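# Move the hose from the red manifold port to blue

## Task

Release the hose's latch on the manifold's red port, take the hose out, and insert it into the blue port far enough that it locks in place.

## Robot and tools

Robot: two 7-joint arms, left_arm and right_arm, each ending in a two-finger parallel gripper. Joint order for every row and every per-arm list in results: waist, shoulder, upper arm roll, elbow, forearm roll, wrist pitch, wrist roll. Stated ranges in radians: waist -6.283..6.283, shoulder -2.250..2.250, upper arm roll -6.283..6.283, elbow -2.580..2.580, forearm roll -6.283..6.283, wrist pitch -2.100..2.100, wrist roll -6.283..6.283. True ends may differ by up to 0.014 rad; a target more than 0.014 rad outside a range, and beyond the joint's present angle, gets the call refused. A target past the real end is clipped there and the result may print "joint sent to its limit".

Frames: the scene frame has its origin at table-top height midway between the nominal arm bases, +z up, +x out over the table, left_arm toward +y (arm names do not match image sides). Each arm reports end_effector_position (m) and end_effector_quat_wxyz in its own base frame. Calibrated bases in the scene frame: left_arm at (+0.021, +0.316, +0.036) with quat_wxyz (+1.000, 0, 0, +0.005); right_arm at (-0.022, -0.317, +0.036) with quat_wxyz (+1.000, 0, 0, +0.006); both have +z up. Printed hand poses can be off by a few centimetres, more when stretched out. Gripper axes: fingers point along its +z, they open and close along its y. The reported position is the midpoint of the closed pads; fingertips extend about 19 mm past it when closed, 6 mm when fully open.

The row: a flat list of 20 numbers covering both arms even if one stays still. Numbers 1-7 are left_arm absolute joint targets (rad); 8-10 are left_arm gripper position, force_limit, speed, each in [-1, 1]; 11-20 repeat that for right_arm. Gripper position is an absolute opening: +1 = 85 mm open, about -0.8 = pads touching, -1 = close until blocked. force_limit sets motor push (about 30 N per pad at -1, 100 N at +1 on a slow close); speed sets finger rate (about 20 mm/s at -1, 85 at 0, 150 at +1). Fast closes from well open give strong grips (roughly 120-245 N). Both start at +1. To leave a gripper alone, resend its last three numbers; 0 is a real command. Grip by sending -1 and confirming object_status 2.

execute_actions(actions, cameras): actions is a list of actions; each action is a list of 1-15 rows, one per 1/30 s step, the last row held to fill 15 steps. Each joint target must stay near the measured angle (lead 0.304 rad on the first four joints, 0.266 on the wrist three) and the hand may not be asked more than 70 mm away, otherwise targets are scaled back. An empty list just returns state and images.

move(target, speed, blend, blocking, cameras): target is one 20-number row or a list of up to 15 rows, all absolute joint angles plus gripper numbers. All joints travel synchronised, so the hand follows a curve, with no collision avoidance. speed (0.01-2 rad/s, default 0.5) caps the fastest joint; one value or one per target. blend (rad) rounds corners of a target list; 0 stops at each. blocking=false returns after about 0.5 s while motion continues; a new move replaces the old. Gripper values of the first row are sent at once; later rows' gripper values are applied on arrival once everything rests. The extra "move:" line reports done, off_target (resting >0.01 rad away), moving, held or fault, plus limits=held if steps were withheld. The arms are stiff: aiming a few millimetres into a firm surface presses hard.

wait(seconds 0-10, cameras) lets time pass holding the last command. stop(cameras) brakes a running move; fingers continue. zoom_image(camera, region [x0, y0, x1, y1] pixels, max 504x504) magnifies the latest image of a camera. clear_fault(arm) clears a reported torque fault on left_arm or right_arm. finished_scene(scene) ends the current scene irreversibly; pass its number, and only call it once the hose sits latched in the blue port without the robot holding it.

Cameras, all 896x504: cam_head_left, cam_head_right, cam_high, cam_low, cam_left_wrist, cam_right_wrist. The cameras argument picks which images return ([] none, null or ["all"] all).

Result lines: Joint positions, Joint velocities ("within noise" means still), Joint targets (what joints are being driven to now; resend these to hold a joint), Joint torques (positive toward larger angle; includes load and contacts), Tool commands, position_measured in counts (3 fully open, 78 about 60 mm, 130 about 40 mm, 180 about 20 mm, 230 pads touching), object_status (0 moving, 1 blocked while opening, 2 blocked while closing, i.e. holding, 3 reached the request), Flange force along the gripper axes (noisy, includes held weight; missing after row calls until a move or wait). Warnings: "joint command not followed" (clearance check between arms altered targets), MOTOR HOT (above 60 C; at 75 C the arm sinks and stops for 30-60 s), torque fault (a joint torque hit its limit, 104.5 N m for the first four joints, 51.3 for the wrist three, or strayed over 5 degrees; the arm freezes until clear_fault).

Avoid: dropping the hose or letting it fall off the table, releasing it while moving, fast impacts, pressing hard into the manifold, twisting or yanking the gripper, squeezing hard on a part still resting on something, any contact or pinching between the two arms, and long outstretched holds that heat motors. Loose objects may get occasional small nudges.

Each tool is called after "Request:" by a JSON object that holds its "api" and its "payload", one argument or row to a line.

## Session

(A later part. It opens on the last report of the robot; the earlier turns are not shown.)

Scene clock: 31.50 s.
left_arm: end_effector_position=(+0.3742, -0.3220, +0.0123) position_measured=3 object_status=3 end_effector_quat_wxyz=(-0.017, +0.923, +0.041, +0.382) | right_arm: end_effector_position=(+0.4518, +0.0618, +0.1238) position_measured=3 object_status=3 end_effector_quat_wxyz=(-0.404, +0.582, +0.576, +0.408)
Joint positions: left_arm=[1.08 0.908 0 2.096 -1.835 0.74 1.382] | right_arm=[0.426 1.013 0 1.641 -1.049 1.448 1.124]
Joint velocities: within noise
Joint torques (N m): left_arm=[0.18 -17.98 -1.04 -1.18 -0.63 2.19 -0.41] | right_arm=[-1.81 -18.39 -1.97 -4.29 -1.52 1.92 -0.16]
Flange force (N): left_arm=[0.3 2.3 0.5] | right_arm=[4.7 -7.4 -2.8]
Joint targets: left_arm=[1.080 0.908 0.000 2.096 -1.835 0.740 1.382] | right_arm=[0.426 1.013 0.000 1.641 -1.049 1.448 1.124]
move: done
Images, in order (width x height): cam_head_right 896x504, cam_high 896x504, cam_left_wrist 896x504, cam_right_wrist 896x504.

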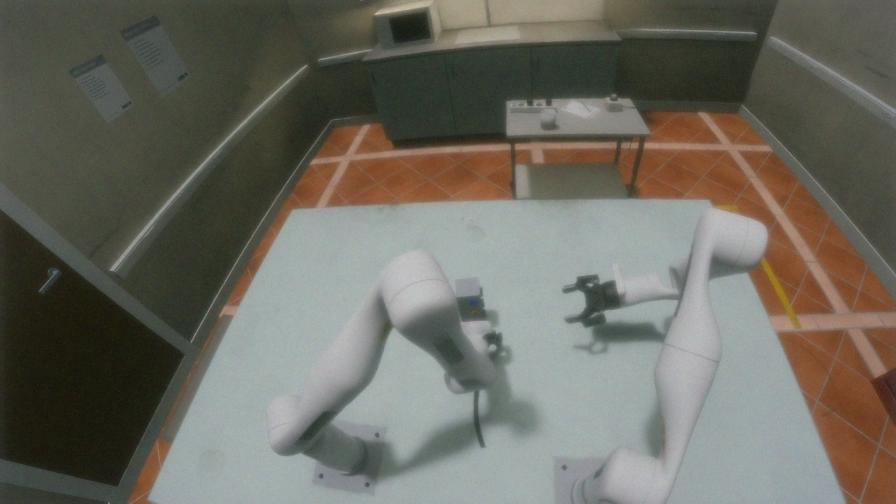

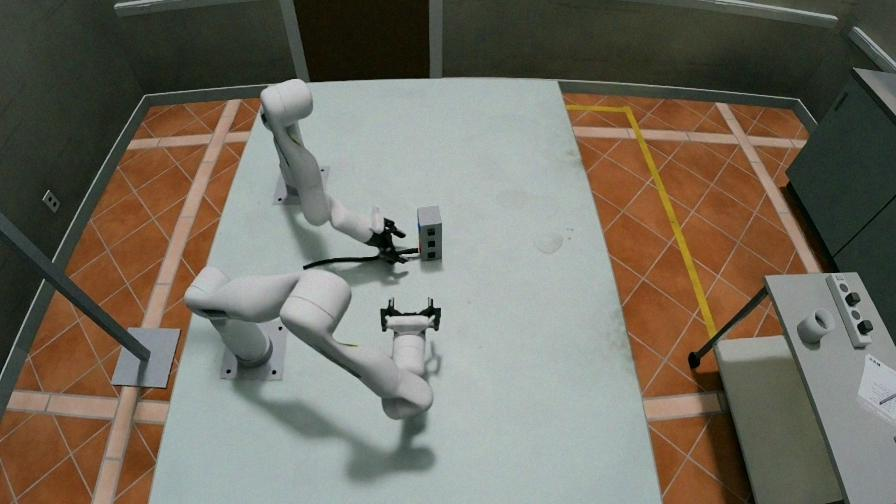

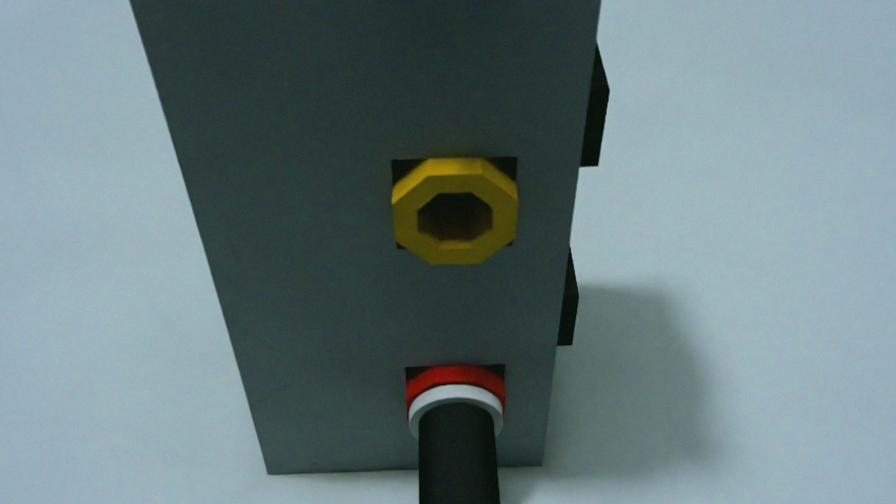

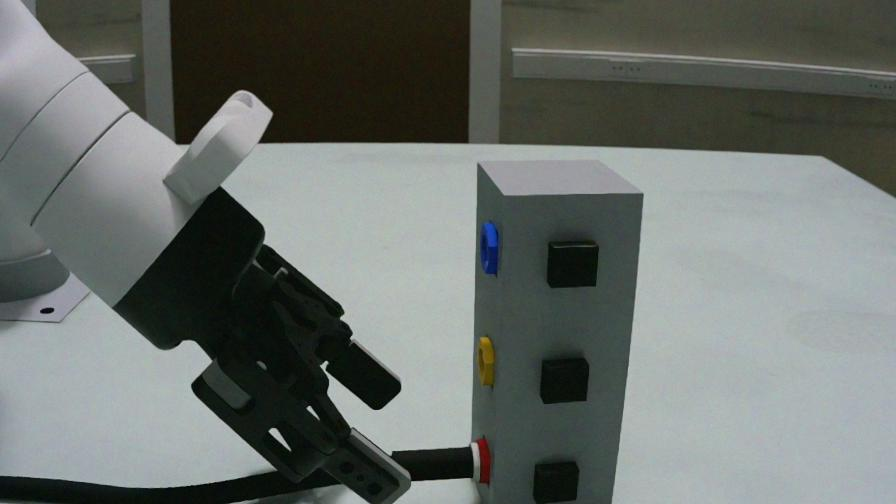

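Request:
{"api": "move", "payload": {
  "target": [1.0250,0.9438,0,2.0565,-1.8882,0.732,1.3805,1,1,1,0.4265,1.013,0,1.641,-1.049,1.448,1.124,1,1,1],
  "speed": 0.2,
  "cameras": ["cam_left_wrist","cam_right_wrist","cam_high","cam_low"]
}}

Request:
{"api": "zoom_image", "payload": {
  "camera": "cam_right_wrist",
  "region": [200, 280, 600, 504]
}}

Request:
{"api": "zoom_image", "payload": {
  "camera": "cam_high",
  "region": [370, 205, 450, 275]
}}

Request:
{"api": "zoom_image", "payload": {
  "camera": "cam_low",
  "region": [420, 170, 520, 270]
}}

Scene clock: 33.67 s.
left_arm: end_effector_position=(+0.3981, -0.3217, +0.0003) position_measured=3 object_status=3 end_effector_quat_wxyz=(-0.017, +0.923, +0.042, +0.382) | right_arm: end_effector_position=(+0.4518, +0.0618, +0.1238) position_measured=3 object_status=3 end_effector_quat_wxyz=(-0.404, +0.582, +0.576, +0.408)
Joint positions: left_arm=[1.025 0.944 0 2.057 -1.888 0.732 1.381] | right_arm=[0.426 1.013 0 1.641 -1.049 1.448 1.124]
Joint velocities: within noise
Joint torques (N m): left_arm=[0.13 -18.48 -1.11 -1.29 -0.61 2.18 -0.39] | right_arm=[-1.89 -18.43 -1.98 -4.15 -1.56 1.89 -0.19]
Flange force (N): left_arm=[0.5 2.4 0.5] | right_arm=[4.5 -7.1 -3.2]
Joint targets: left_arm=[1.025 0.944 0.000 2.057 -1.888 0.732 1.381] | right_arm=[0.426 1.013 0.000 1.641 -1.049 1.448 1.124]
move: done
Images, in order (width x height): cam_high 896x504, cam_low 896x504, cam_left_wrist 896x504, cam_right_wrist 896x504.

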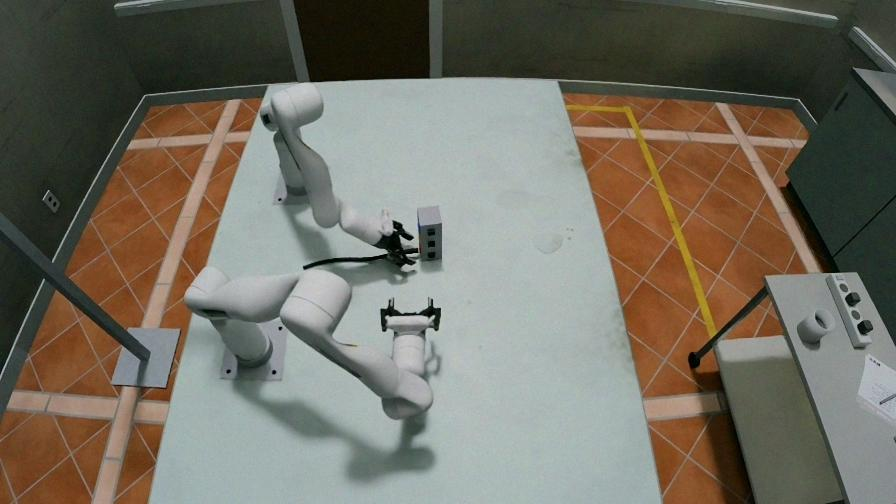

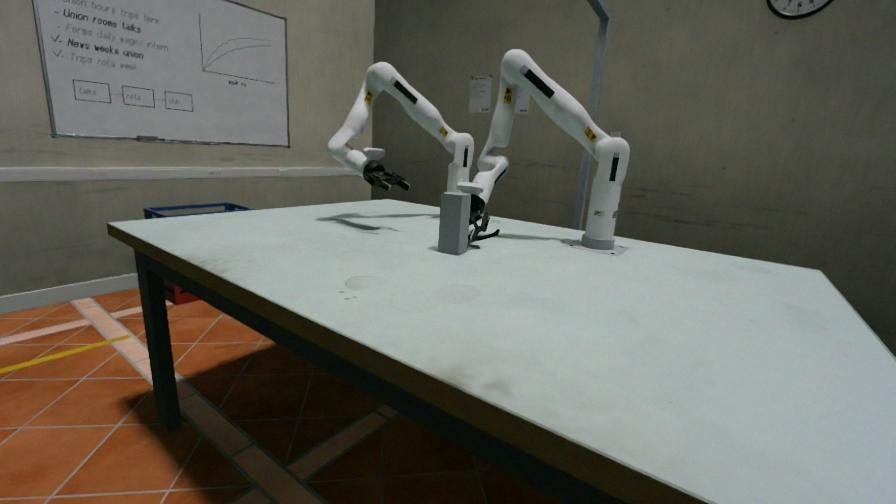

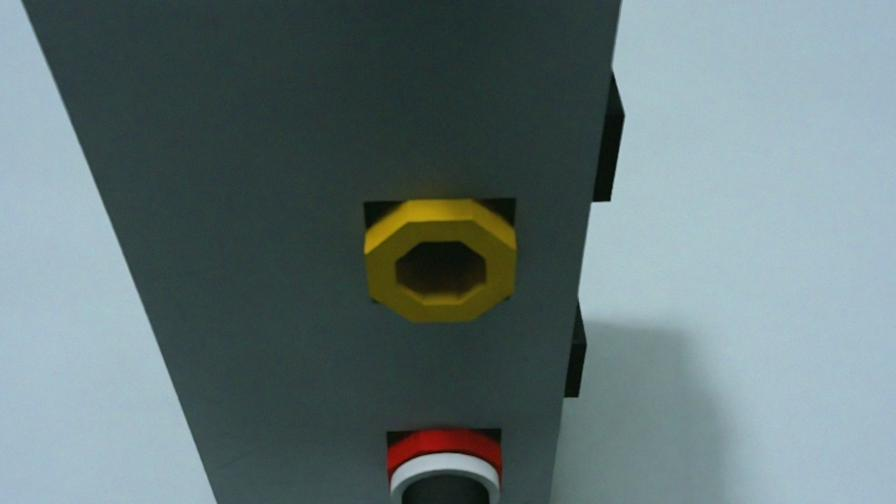

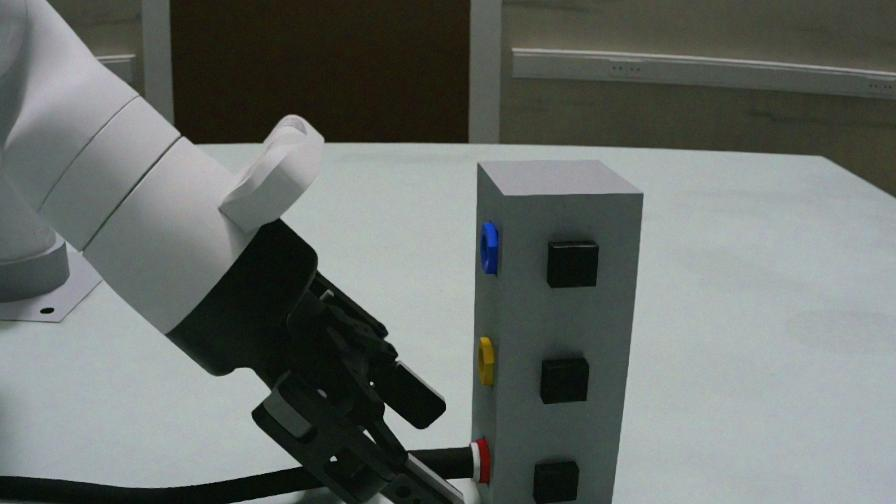

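Scaled by 1.260 from the camera's 896x504 image, which has a finer 1280x720 frame.

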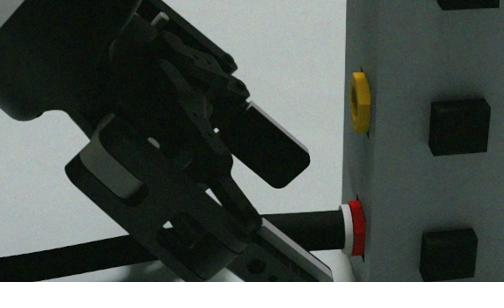

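Scaled by 6.300 from the camera's 896x504 image, which has a finer 1280x720 frame.

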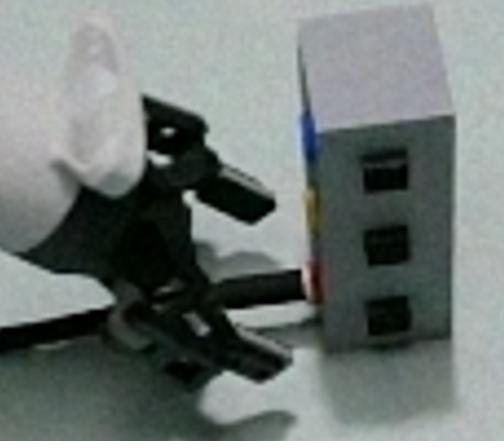

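Scaled by 5.040 from the camera's 896x504 image, which has a finer 1280x720 frame.

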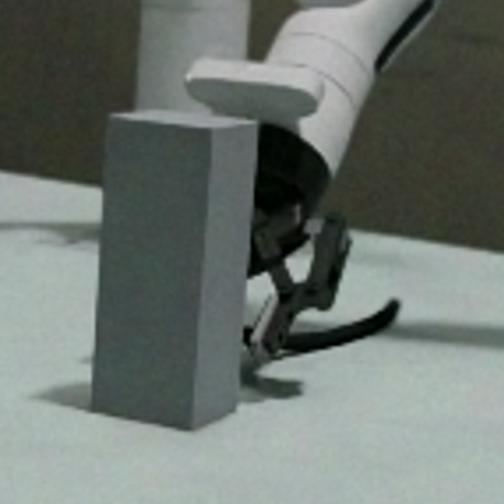

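Request:
{"api": "move", "payload": {
  "target": [1.0250,0.9438,0,2.0565,-1.8882,0.732,1.3805,-0.2,-1,-1,0.4265,1.013,0,1.641,-1.049,1.448,1.124,1,1,1],
  "speed": 0.2,
  "cameras": ["cam_left_wrist","cam_right_wrist","cam_high","cam_low"]
}}

Request:
{"api": "zoom_image", "payload": {
  "camera": "cam_right_wrist",
  "region": [200, 280, 600, 504]
}}

Request:
{"api": "zoom_image", "payload": {
  "camera": "cam_high",
  "region": [370, 205, 450, 275]
}}

Scene clock: 37.90 s.
left_arm: end_effector_position=(+0.3981, -0.3217, +0.0003) position_measured=154 object_status=0 end_effector_quat_wxyz=(-0.017, +0.923, +0.042, +0.382) | right_arm: end_effector_position=(+0.4519, +0.0618, +0.1238) position_measured=3 object_status=3 end_effector_quat_wxyz=(-0.404, +0.582, +0.576, +0.408)
Joint positions: left_arm=[1.025 0.944 0 2.056 -1.888 0.732 1.381] | right_arm=[0.427 1.013 0 1.641 -1.049 1.448 1.124]
Joint velocities: within noise
Joint torques (N m): left_arm=[0.18 -18.57 -1.08 -1.28 -0.59 2.22 -0.35] | right_arm=[-1.8 -18.33 -2.04 -4.19 -1.6 1.89 -0.15]
Flange force (N): left_arm=[0.5 2.5 0.7] | right_arm=[4.8 -7.1 -3.2]
Joint targets: left_arm=[1.025 0.944 0.000 2.056 -1.888 0.732 1.381] | right_arm=[0.427 1.013 0.000 1.641 -1.049 1.448 1.124]
move: done
Images, in order (width x height): cam_high 896x504, cam_low 896x504, cam_left_wrist 896x504, cam_right_wrist 896x504.

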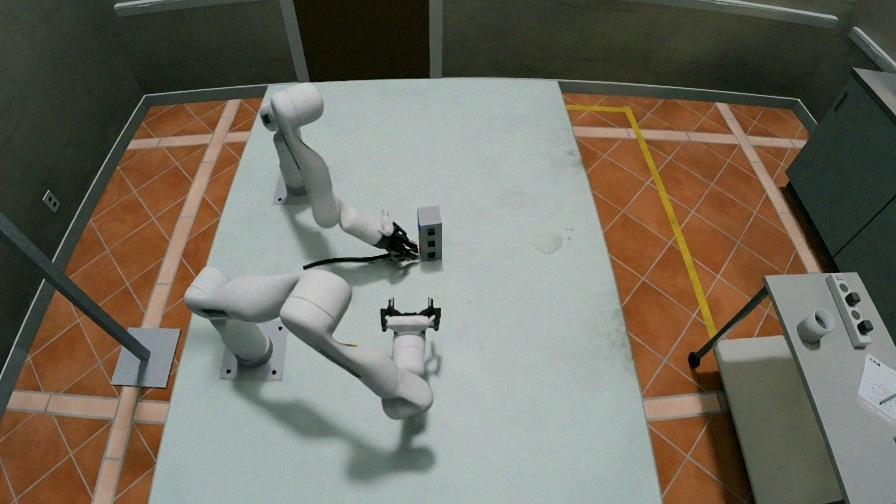

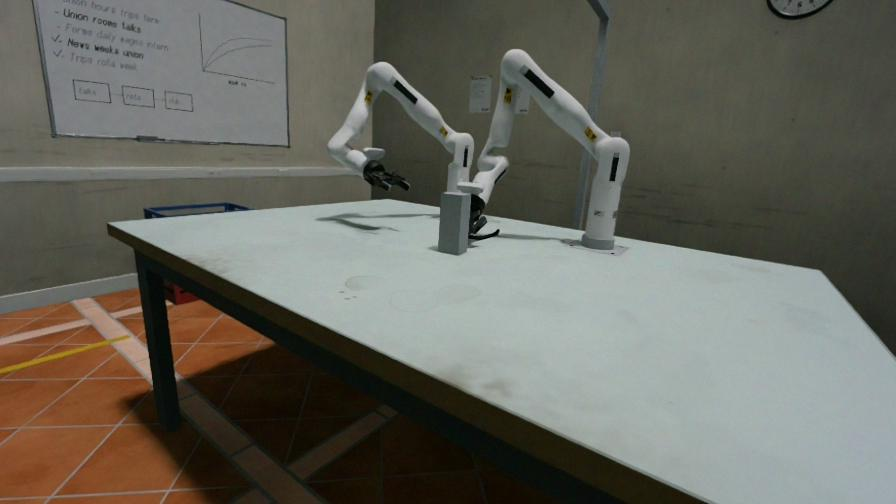

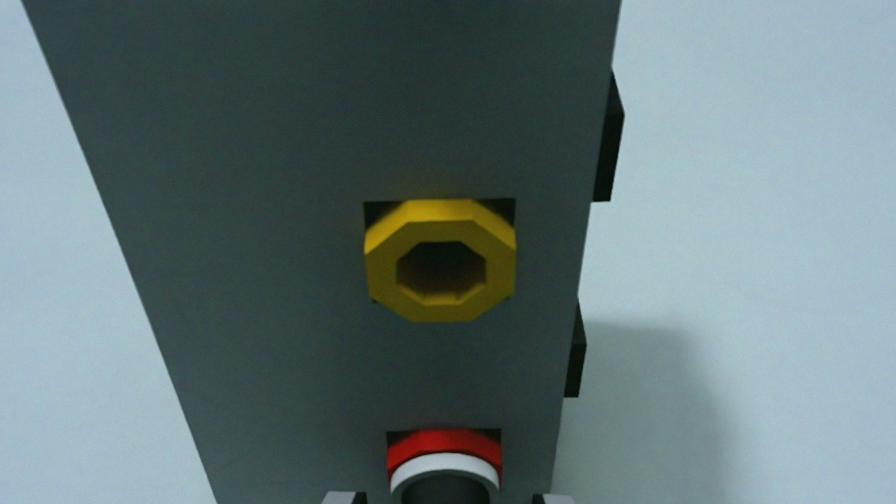

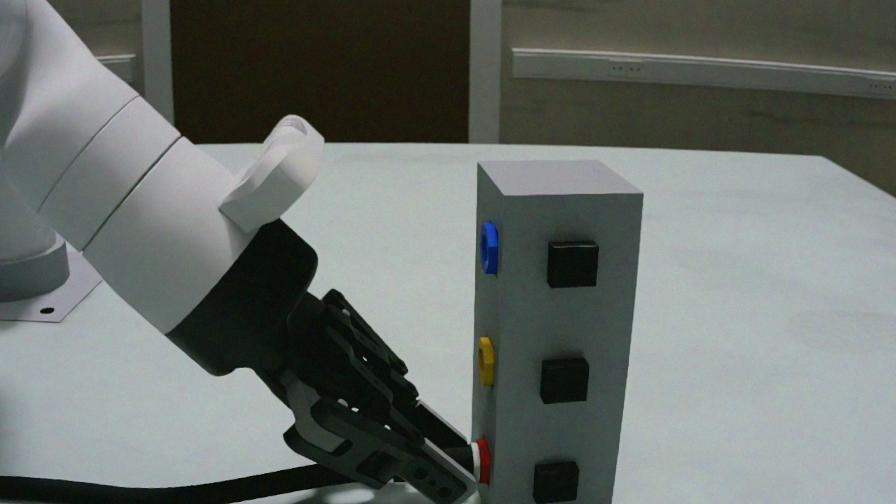

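Scaled by 1.260 from the camera's 896x504 image, which has a finer 1280x720 frame.

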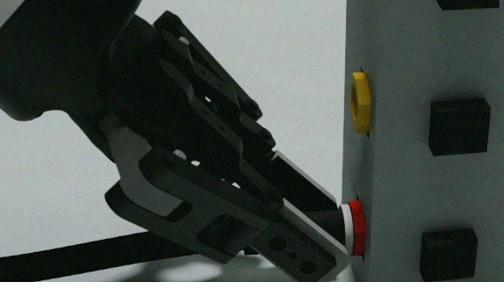

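Scaled by 6.300 from the camera's 896x504 image, which has a finer 1280x720 frame.

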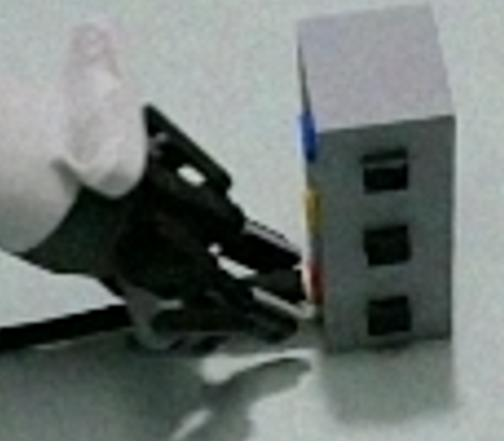

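Request:
{"api": "move", "payload": {
  "target": [
    [1.0407,0.9427,0,2.068,-1.8827,0.7371,1.3942,-0.2,-1,-1,0.4265,1.013,0,1.641,-1.049,1.448,1.124,1,1,1],
    [1.0407,0.9427,0,2.068,-1.8827,0.7371,1.3942,-1,-0.4,-1,0.4265,1.013,0,1.641,-1.049,1.448,1.124,1,1,1]
  ],
  "speed": 0.2,
  "cameras": ["cam_left_wrist","cam_right_wrist","cam_high"]
}}

Request:
{"api": "zoom_image", "payload": {
  "camera": "cam_right_wrist",
  "region": [200, 280, 600, 504]
}}

Scene clock: 40.37 s.
left_arm: end_effector_position=(+0.3909, -0.3213, +0.0002) position_measured=192 object_status=0 end_effector_quat_wxyz=(-0.017, +0.923, +0.042, +0.382) | right_arm: end_effector_position=(+0.4518, +0.0618, +0.1238) position_measured=3 object_status=3 end_effector_quat_wxyz=(-0.404, +0.582, +0.576, +0.408)
Joint positions: left_arm=[1.041 0.943 0 2.068 -1.883 0.737 1.394] | right_arm=[0.426 1.013 0 1.641 -1.049 1.448 1.124]
Joint velocities: within noise
Joint torques (N m): left_arm=[-0.04 -18.46 -1.4 -2.45 -1.09 2.37 -0.43] | right_arm=[-1.84 -18.36 -2.02 -4.29 -1.61 1.85 -0.2]
Flange force (N): left_arm=[-0.3 0.7 -2.4] | right_arm=[4.7 -7.6 -3.1]
Joint targets: left_arm=[1.041 0.943 0.000 2.068 -1.883 0.737 1.394] | right_arm=[0.426 1.013 0.000 1.641 -1.049 1.448 1.124]
move: done
Images, in order (width x height): cam_high 896x504, cam_left_wrist 896x504, cam_right_wrist 896x504.

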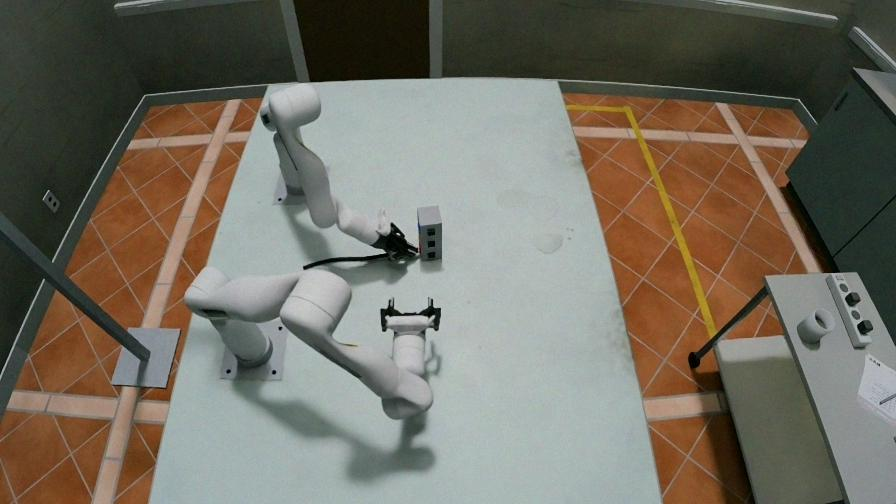

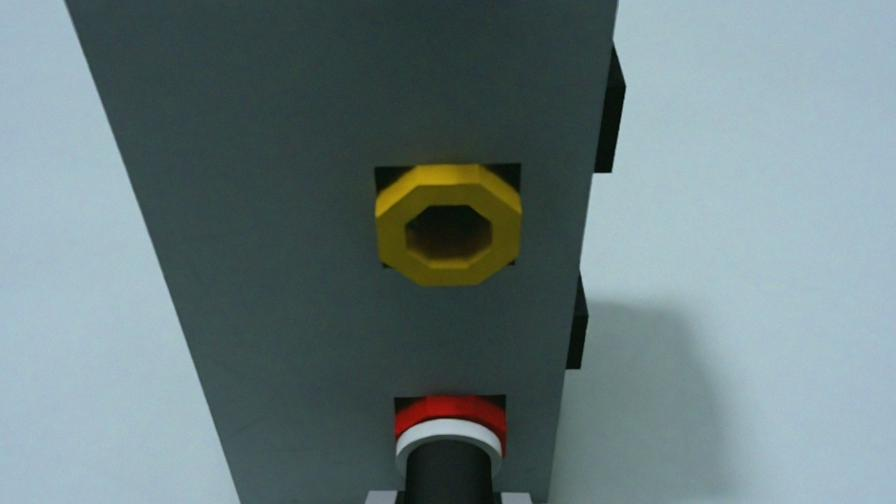

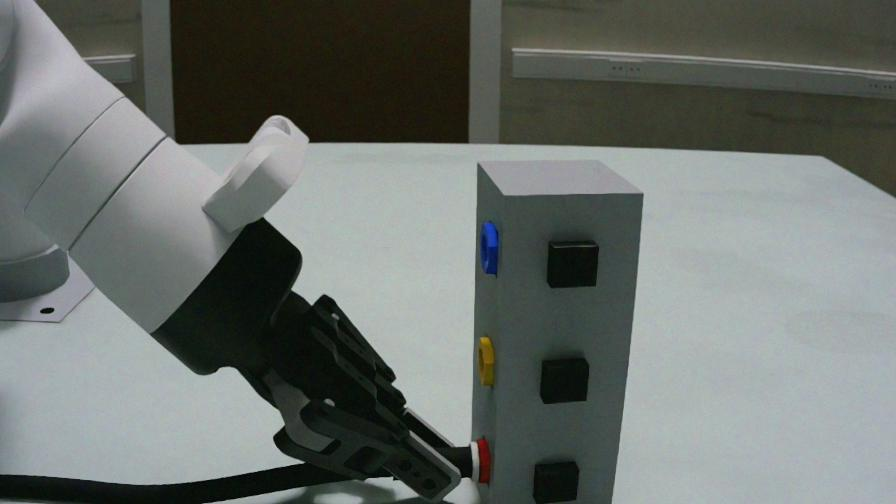

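Scaled by 1.260 from the camera's 896x504 image, which has a finer 1280x720 frame.

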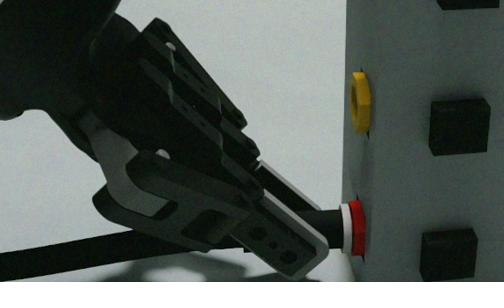

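Request:
{"api": "move", "payload": {
  "target": [
    [1.0407,0.9427,0,2.068,-1.8827,0.7371,1.3942,-1,-0.4,-1,0.4265,1.013,0,1.641,-1.049,1.448,1.124,-1,-1,0],
    [1.0407,0.9427,0,2.068,-1.8827,0.7371,1.3942,-1,-0.4,-1,0.0939,1.2056,0,1.4348,-1.1408,1.206,1.042,-1,-1,0]
  ],
  "speed": 0.4
}}

Request:
{"api": "zoom_image", "payload": {
  "camera": "cam_high",
  "region": [370, 205, 490, 310]
}}

Request:
{"api": "zoom_image", "payload": {
  "camera": "cam_head_right",
  "region": [420, 260, 560, 380]
}}

Request:
{"api": "zoom_image", "payload": {
  "camera": "cam_low",
  "region": [380, 150, 520, 270]
}}

Scene clock: 46.57 s.
left_arm: end_effector_position=(+0.3909, -0.3214, +0.0002) position_measured=192 object_status=2 end_effector_quat_wxyz=(-0.017, +0.923, +0.042, +0.382) | right_arm: end_effector_position=(+0.5111, +0.1926, +0.0036) position_measured=232 object_status=3 end_effector_quat_wxyz=(-0.371, +0.580, +0.643, +0.335)
Joint positions: left_arm=[1.041 0.943 0 2.068 -1.883 0.737 1.394] | right_arm=[0.094 1.206 0 1.435 -1.141 1.206 1.042]
Joint velocities: within noise
Joint torques (N m): left_arm=[0.09 -18.68 -1.47 -2.85 -1.2 2.39 -0.45] | right_arm=[-1.83 -20.79 -2.19 -4.91 -1.56 1.61 -0.16]
Flange force (N): left_arm=[-0.8 -0.2 -2.6] | right_arm=[4.0 -7.1 -5.1]
Joint targets: left_arm=[1.041 0.943 0.000 2.068 -1.883 0.737 1.394] | right_arm=[0.094 1.206 0.000 1.435 -1.141 1.206 1.042]
move: done

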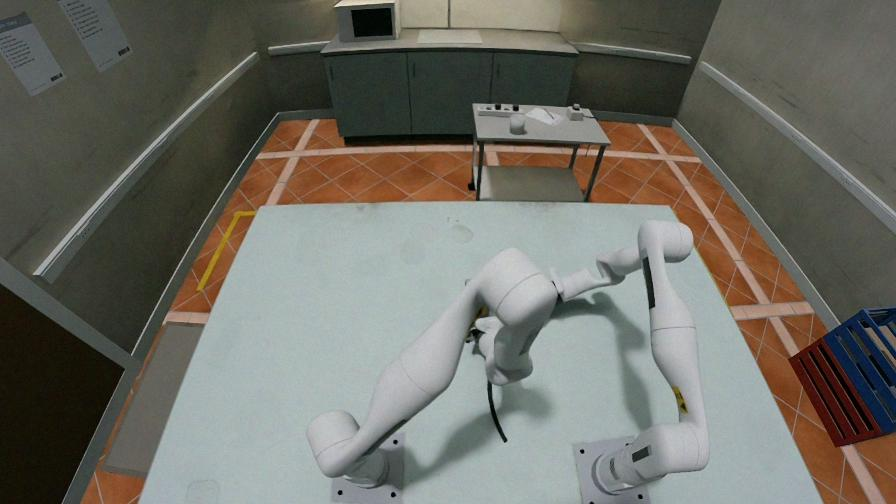

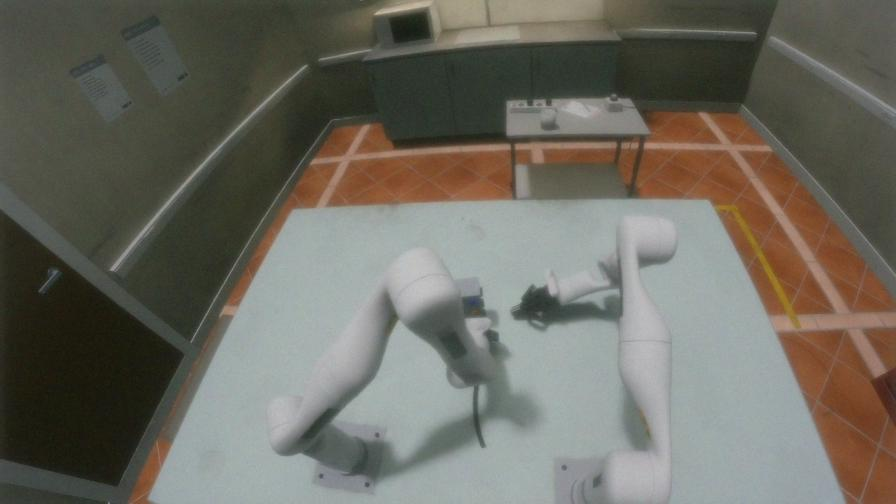

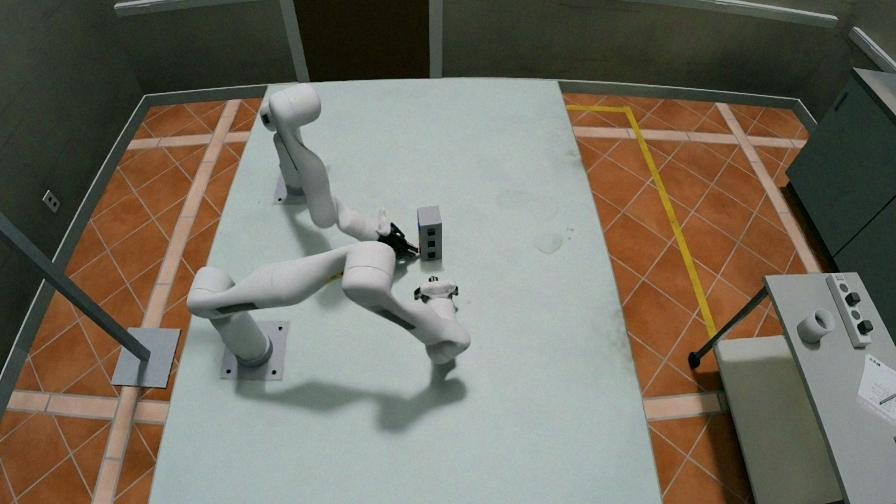

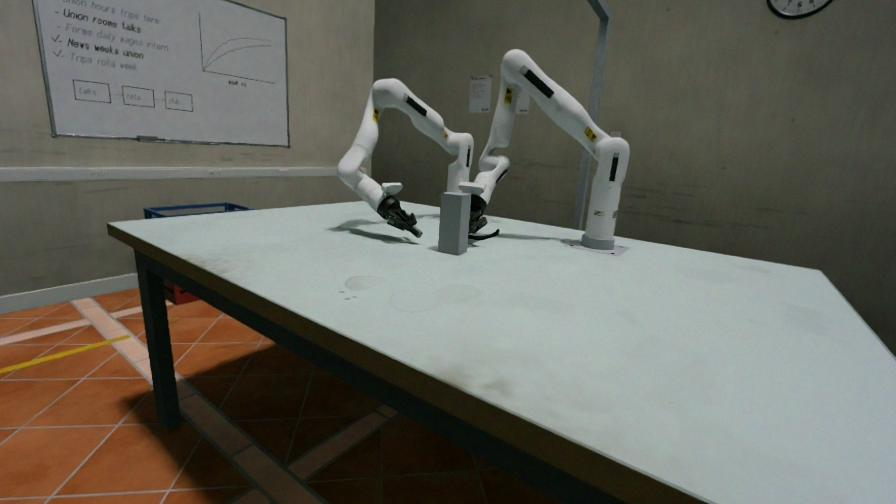

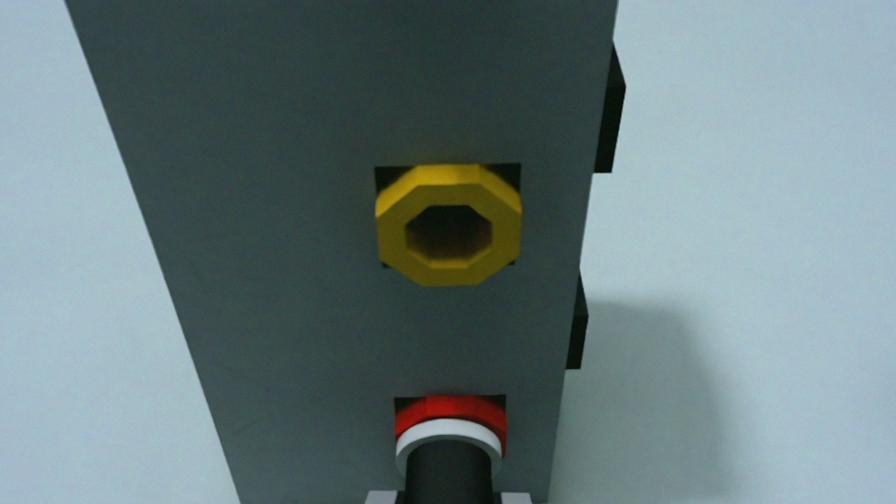

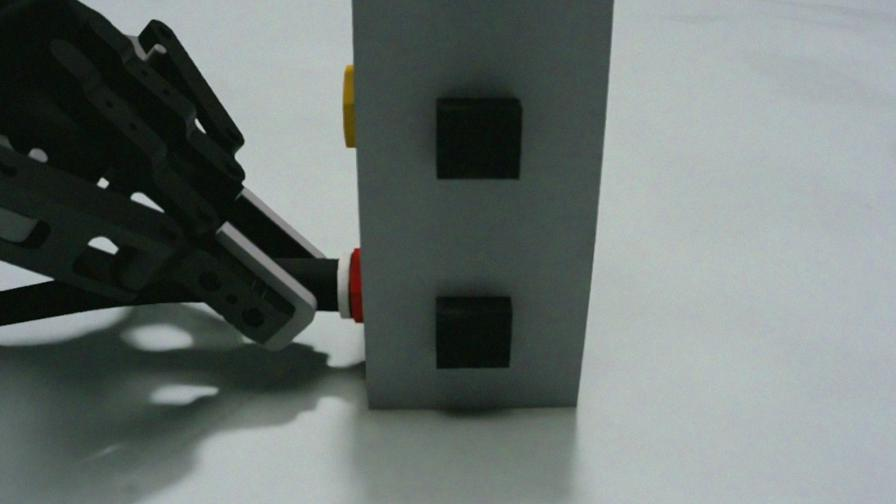

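Scaled by 4.200 from the camera's 896x504 image, which has a finer 1280x720 frame.

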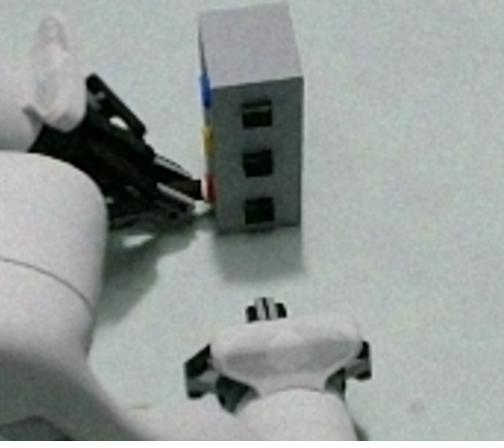

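Scaled by 3.600 from the camera's 896x504 image, which has a finer 1280x720 frame.

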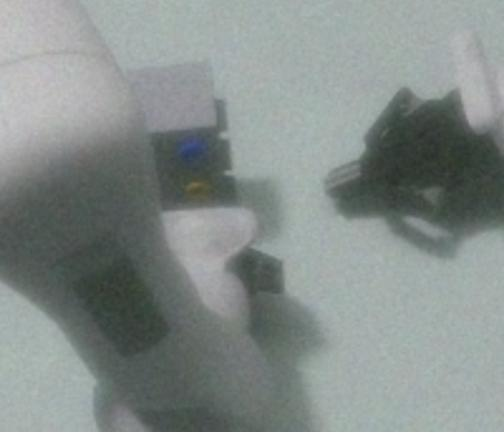

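Scaled by 3.600 from the camera's 896x504 image, which has a finer 1280x720 frame.

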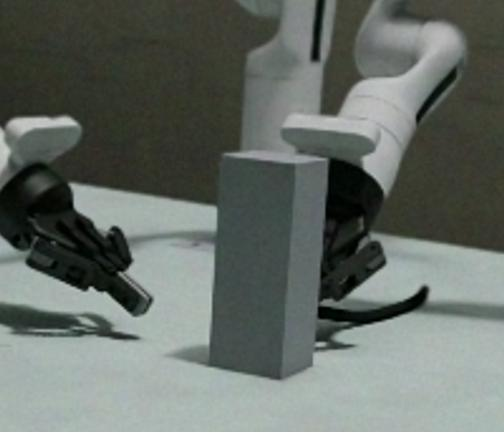

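Request:
{"api": "move", "payload": {
  "target": [1.0407,0.9427,0,2.068,-1.8827,0.7371,1.3942,-1,-0.4,-1,-0.0396,1.2158,0,1.4522,-1.2601,1.1377,1.0456,-1,-1,0],
  "speed": 0.2
}}

Request:
{"api": "zoom_image", "payload": {
  "camera": "cam_high",
  "region": [390, 205, 470, 275]
}}

Request:
{"api": "zoom_image", "payload": {
  "camera": "cam_low",
  "region": [380, 170, 500, 270]
}}

Request:
{"api": "zoom_image", "payload": {
  "camera": "cam_head_right",
  "region": [420, 260, 560, 380]
}}

Scene clock: 48.87 s.
left_arm: end_effector_position=(+0.3909, -0.3214, +0.0002) position_measured=192 object_status=2 end_effector_quat_wxyz=(-0.017, +0.923, +0.042, +0.382) | right_arm: end_effector_position=(+0.5102, +0.2649, -0.0045) position_measured=232 object_status=3 end_effector_quat_wxyz=(-0.371, +0.580, +0.643, +0.335)
Joint positions: left_arm=[1.041 0.943 0 2.068 -1.883 0.737 1.394] | right_arm=[-0.04 1.216 0 1.452 -1.26 1.138 1.046]
Joint velocities: within noise
Joint torques (N m): left_arm=[-0.03 -18.7 -1.36 -2.86 -1.21 2.39 -0.44] | right_arm=[-1.8 -20.91 -2.17 -5 -1.58 1.69 -0.08]
Flange force (N): left_arm=[-0.8 0.0 -2.8] | right_arm=[3.8 -6.5 -5.9]
Joint targets: left_arm=[1.041 0.943 0.000 2.068 -1.883 0.737 1.394] | right_arm=[-0.040 1.216 0.000 1.452 -1.260 1.138 1.046]
move: done

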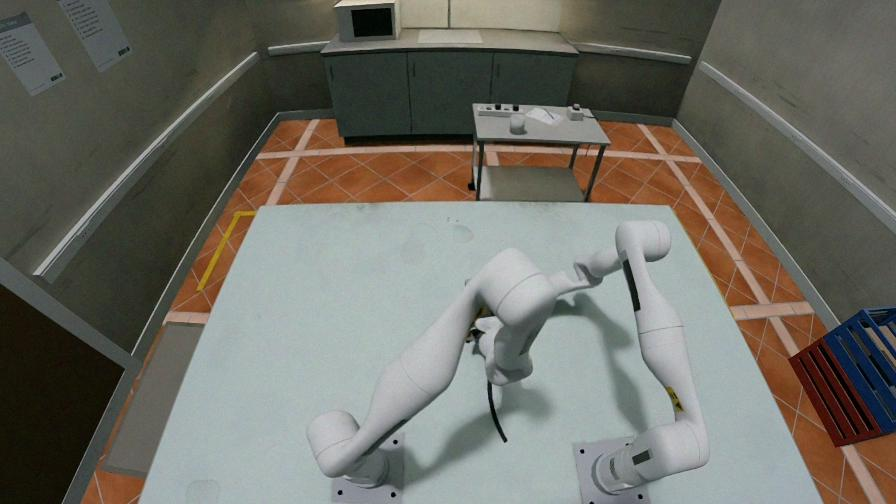

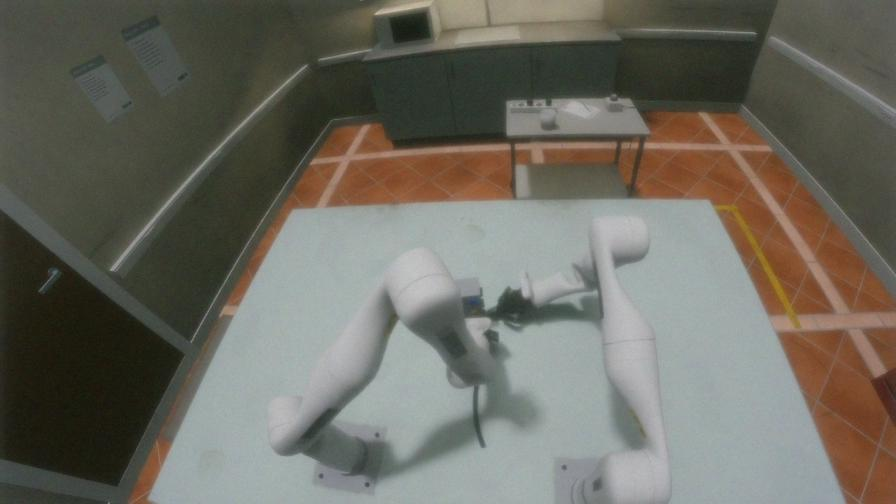

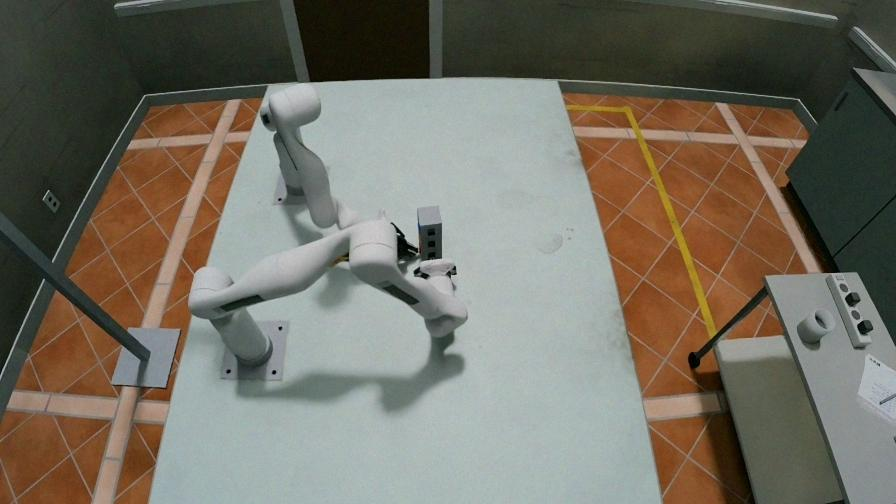

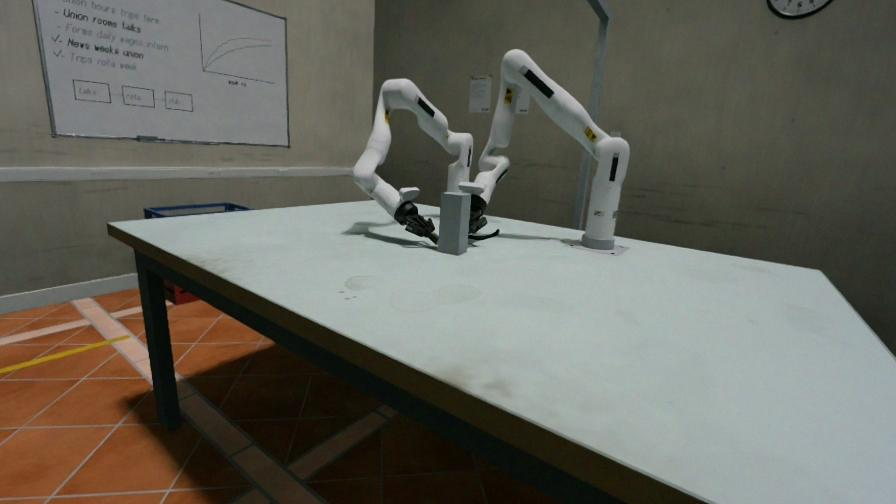

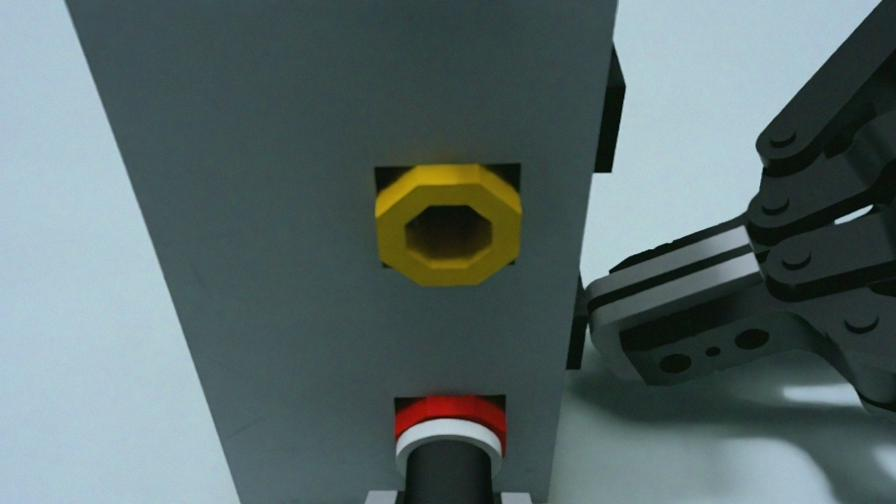

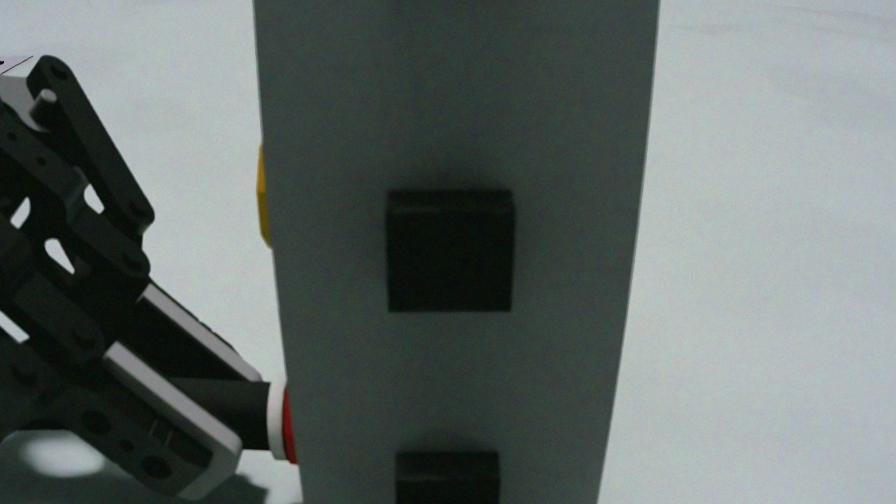

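Scaled by 6.300 from the camera's 896x504 image, which has a finer 1280x720 frame.

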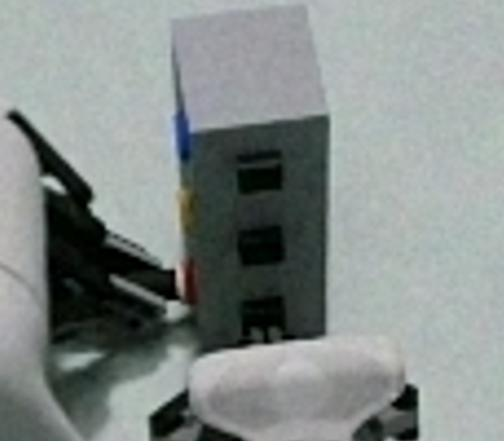

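Scaled by 4.200 from the camera's 896x504 image, which has a finer 1280x720 frame.

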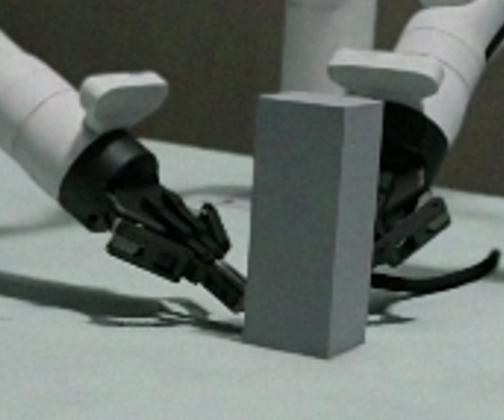

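Scaled by 3.600 from the camera's 896x504 image, which has a finer 1280x720 frame.

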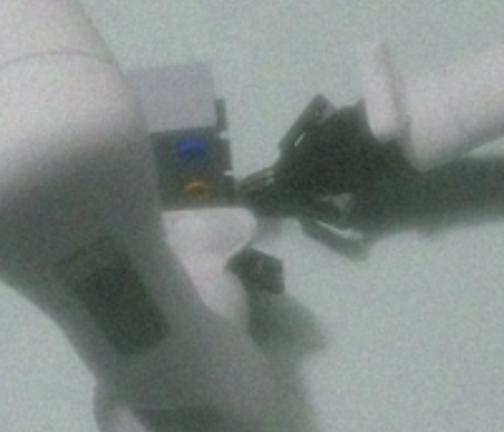

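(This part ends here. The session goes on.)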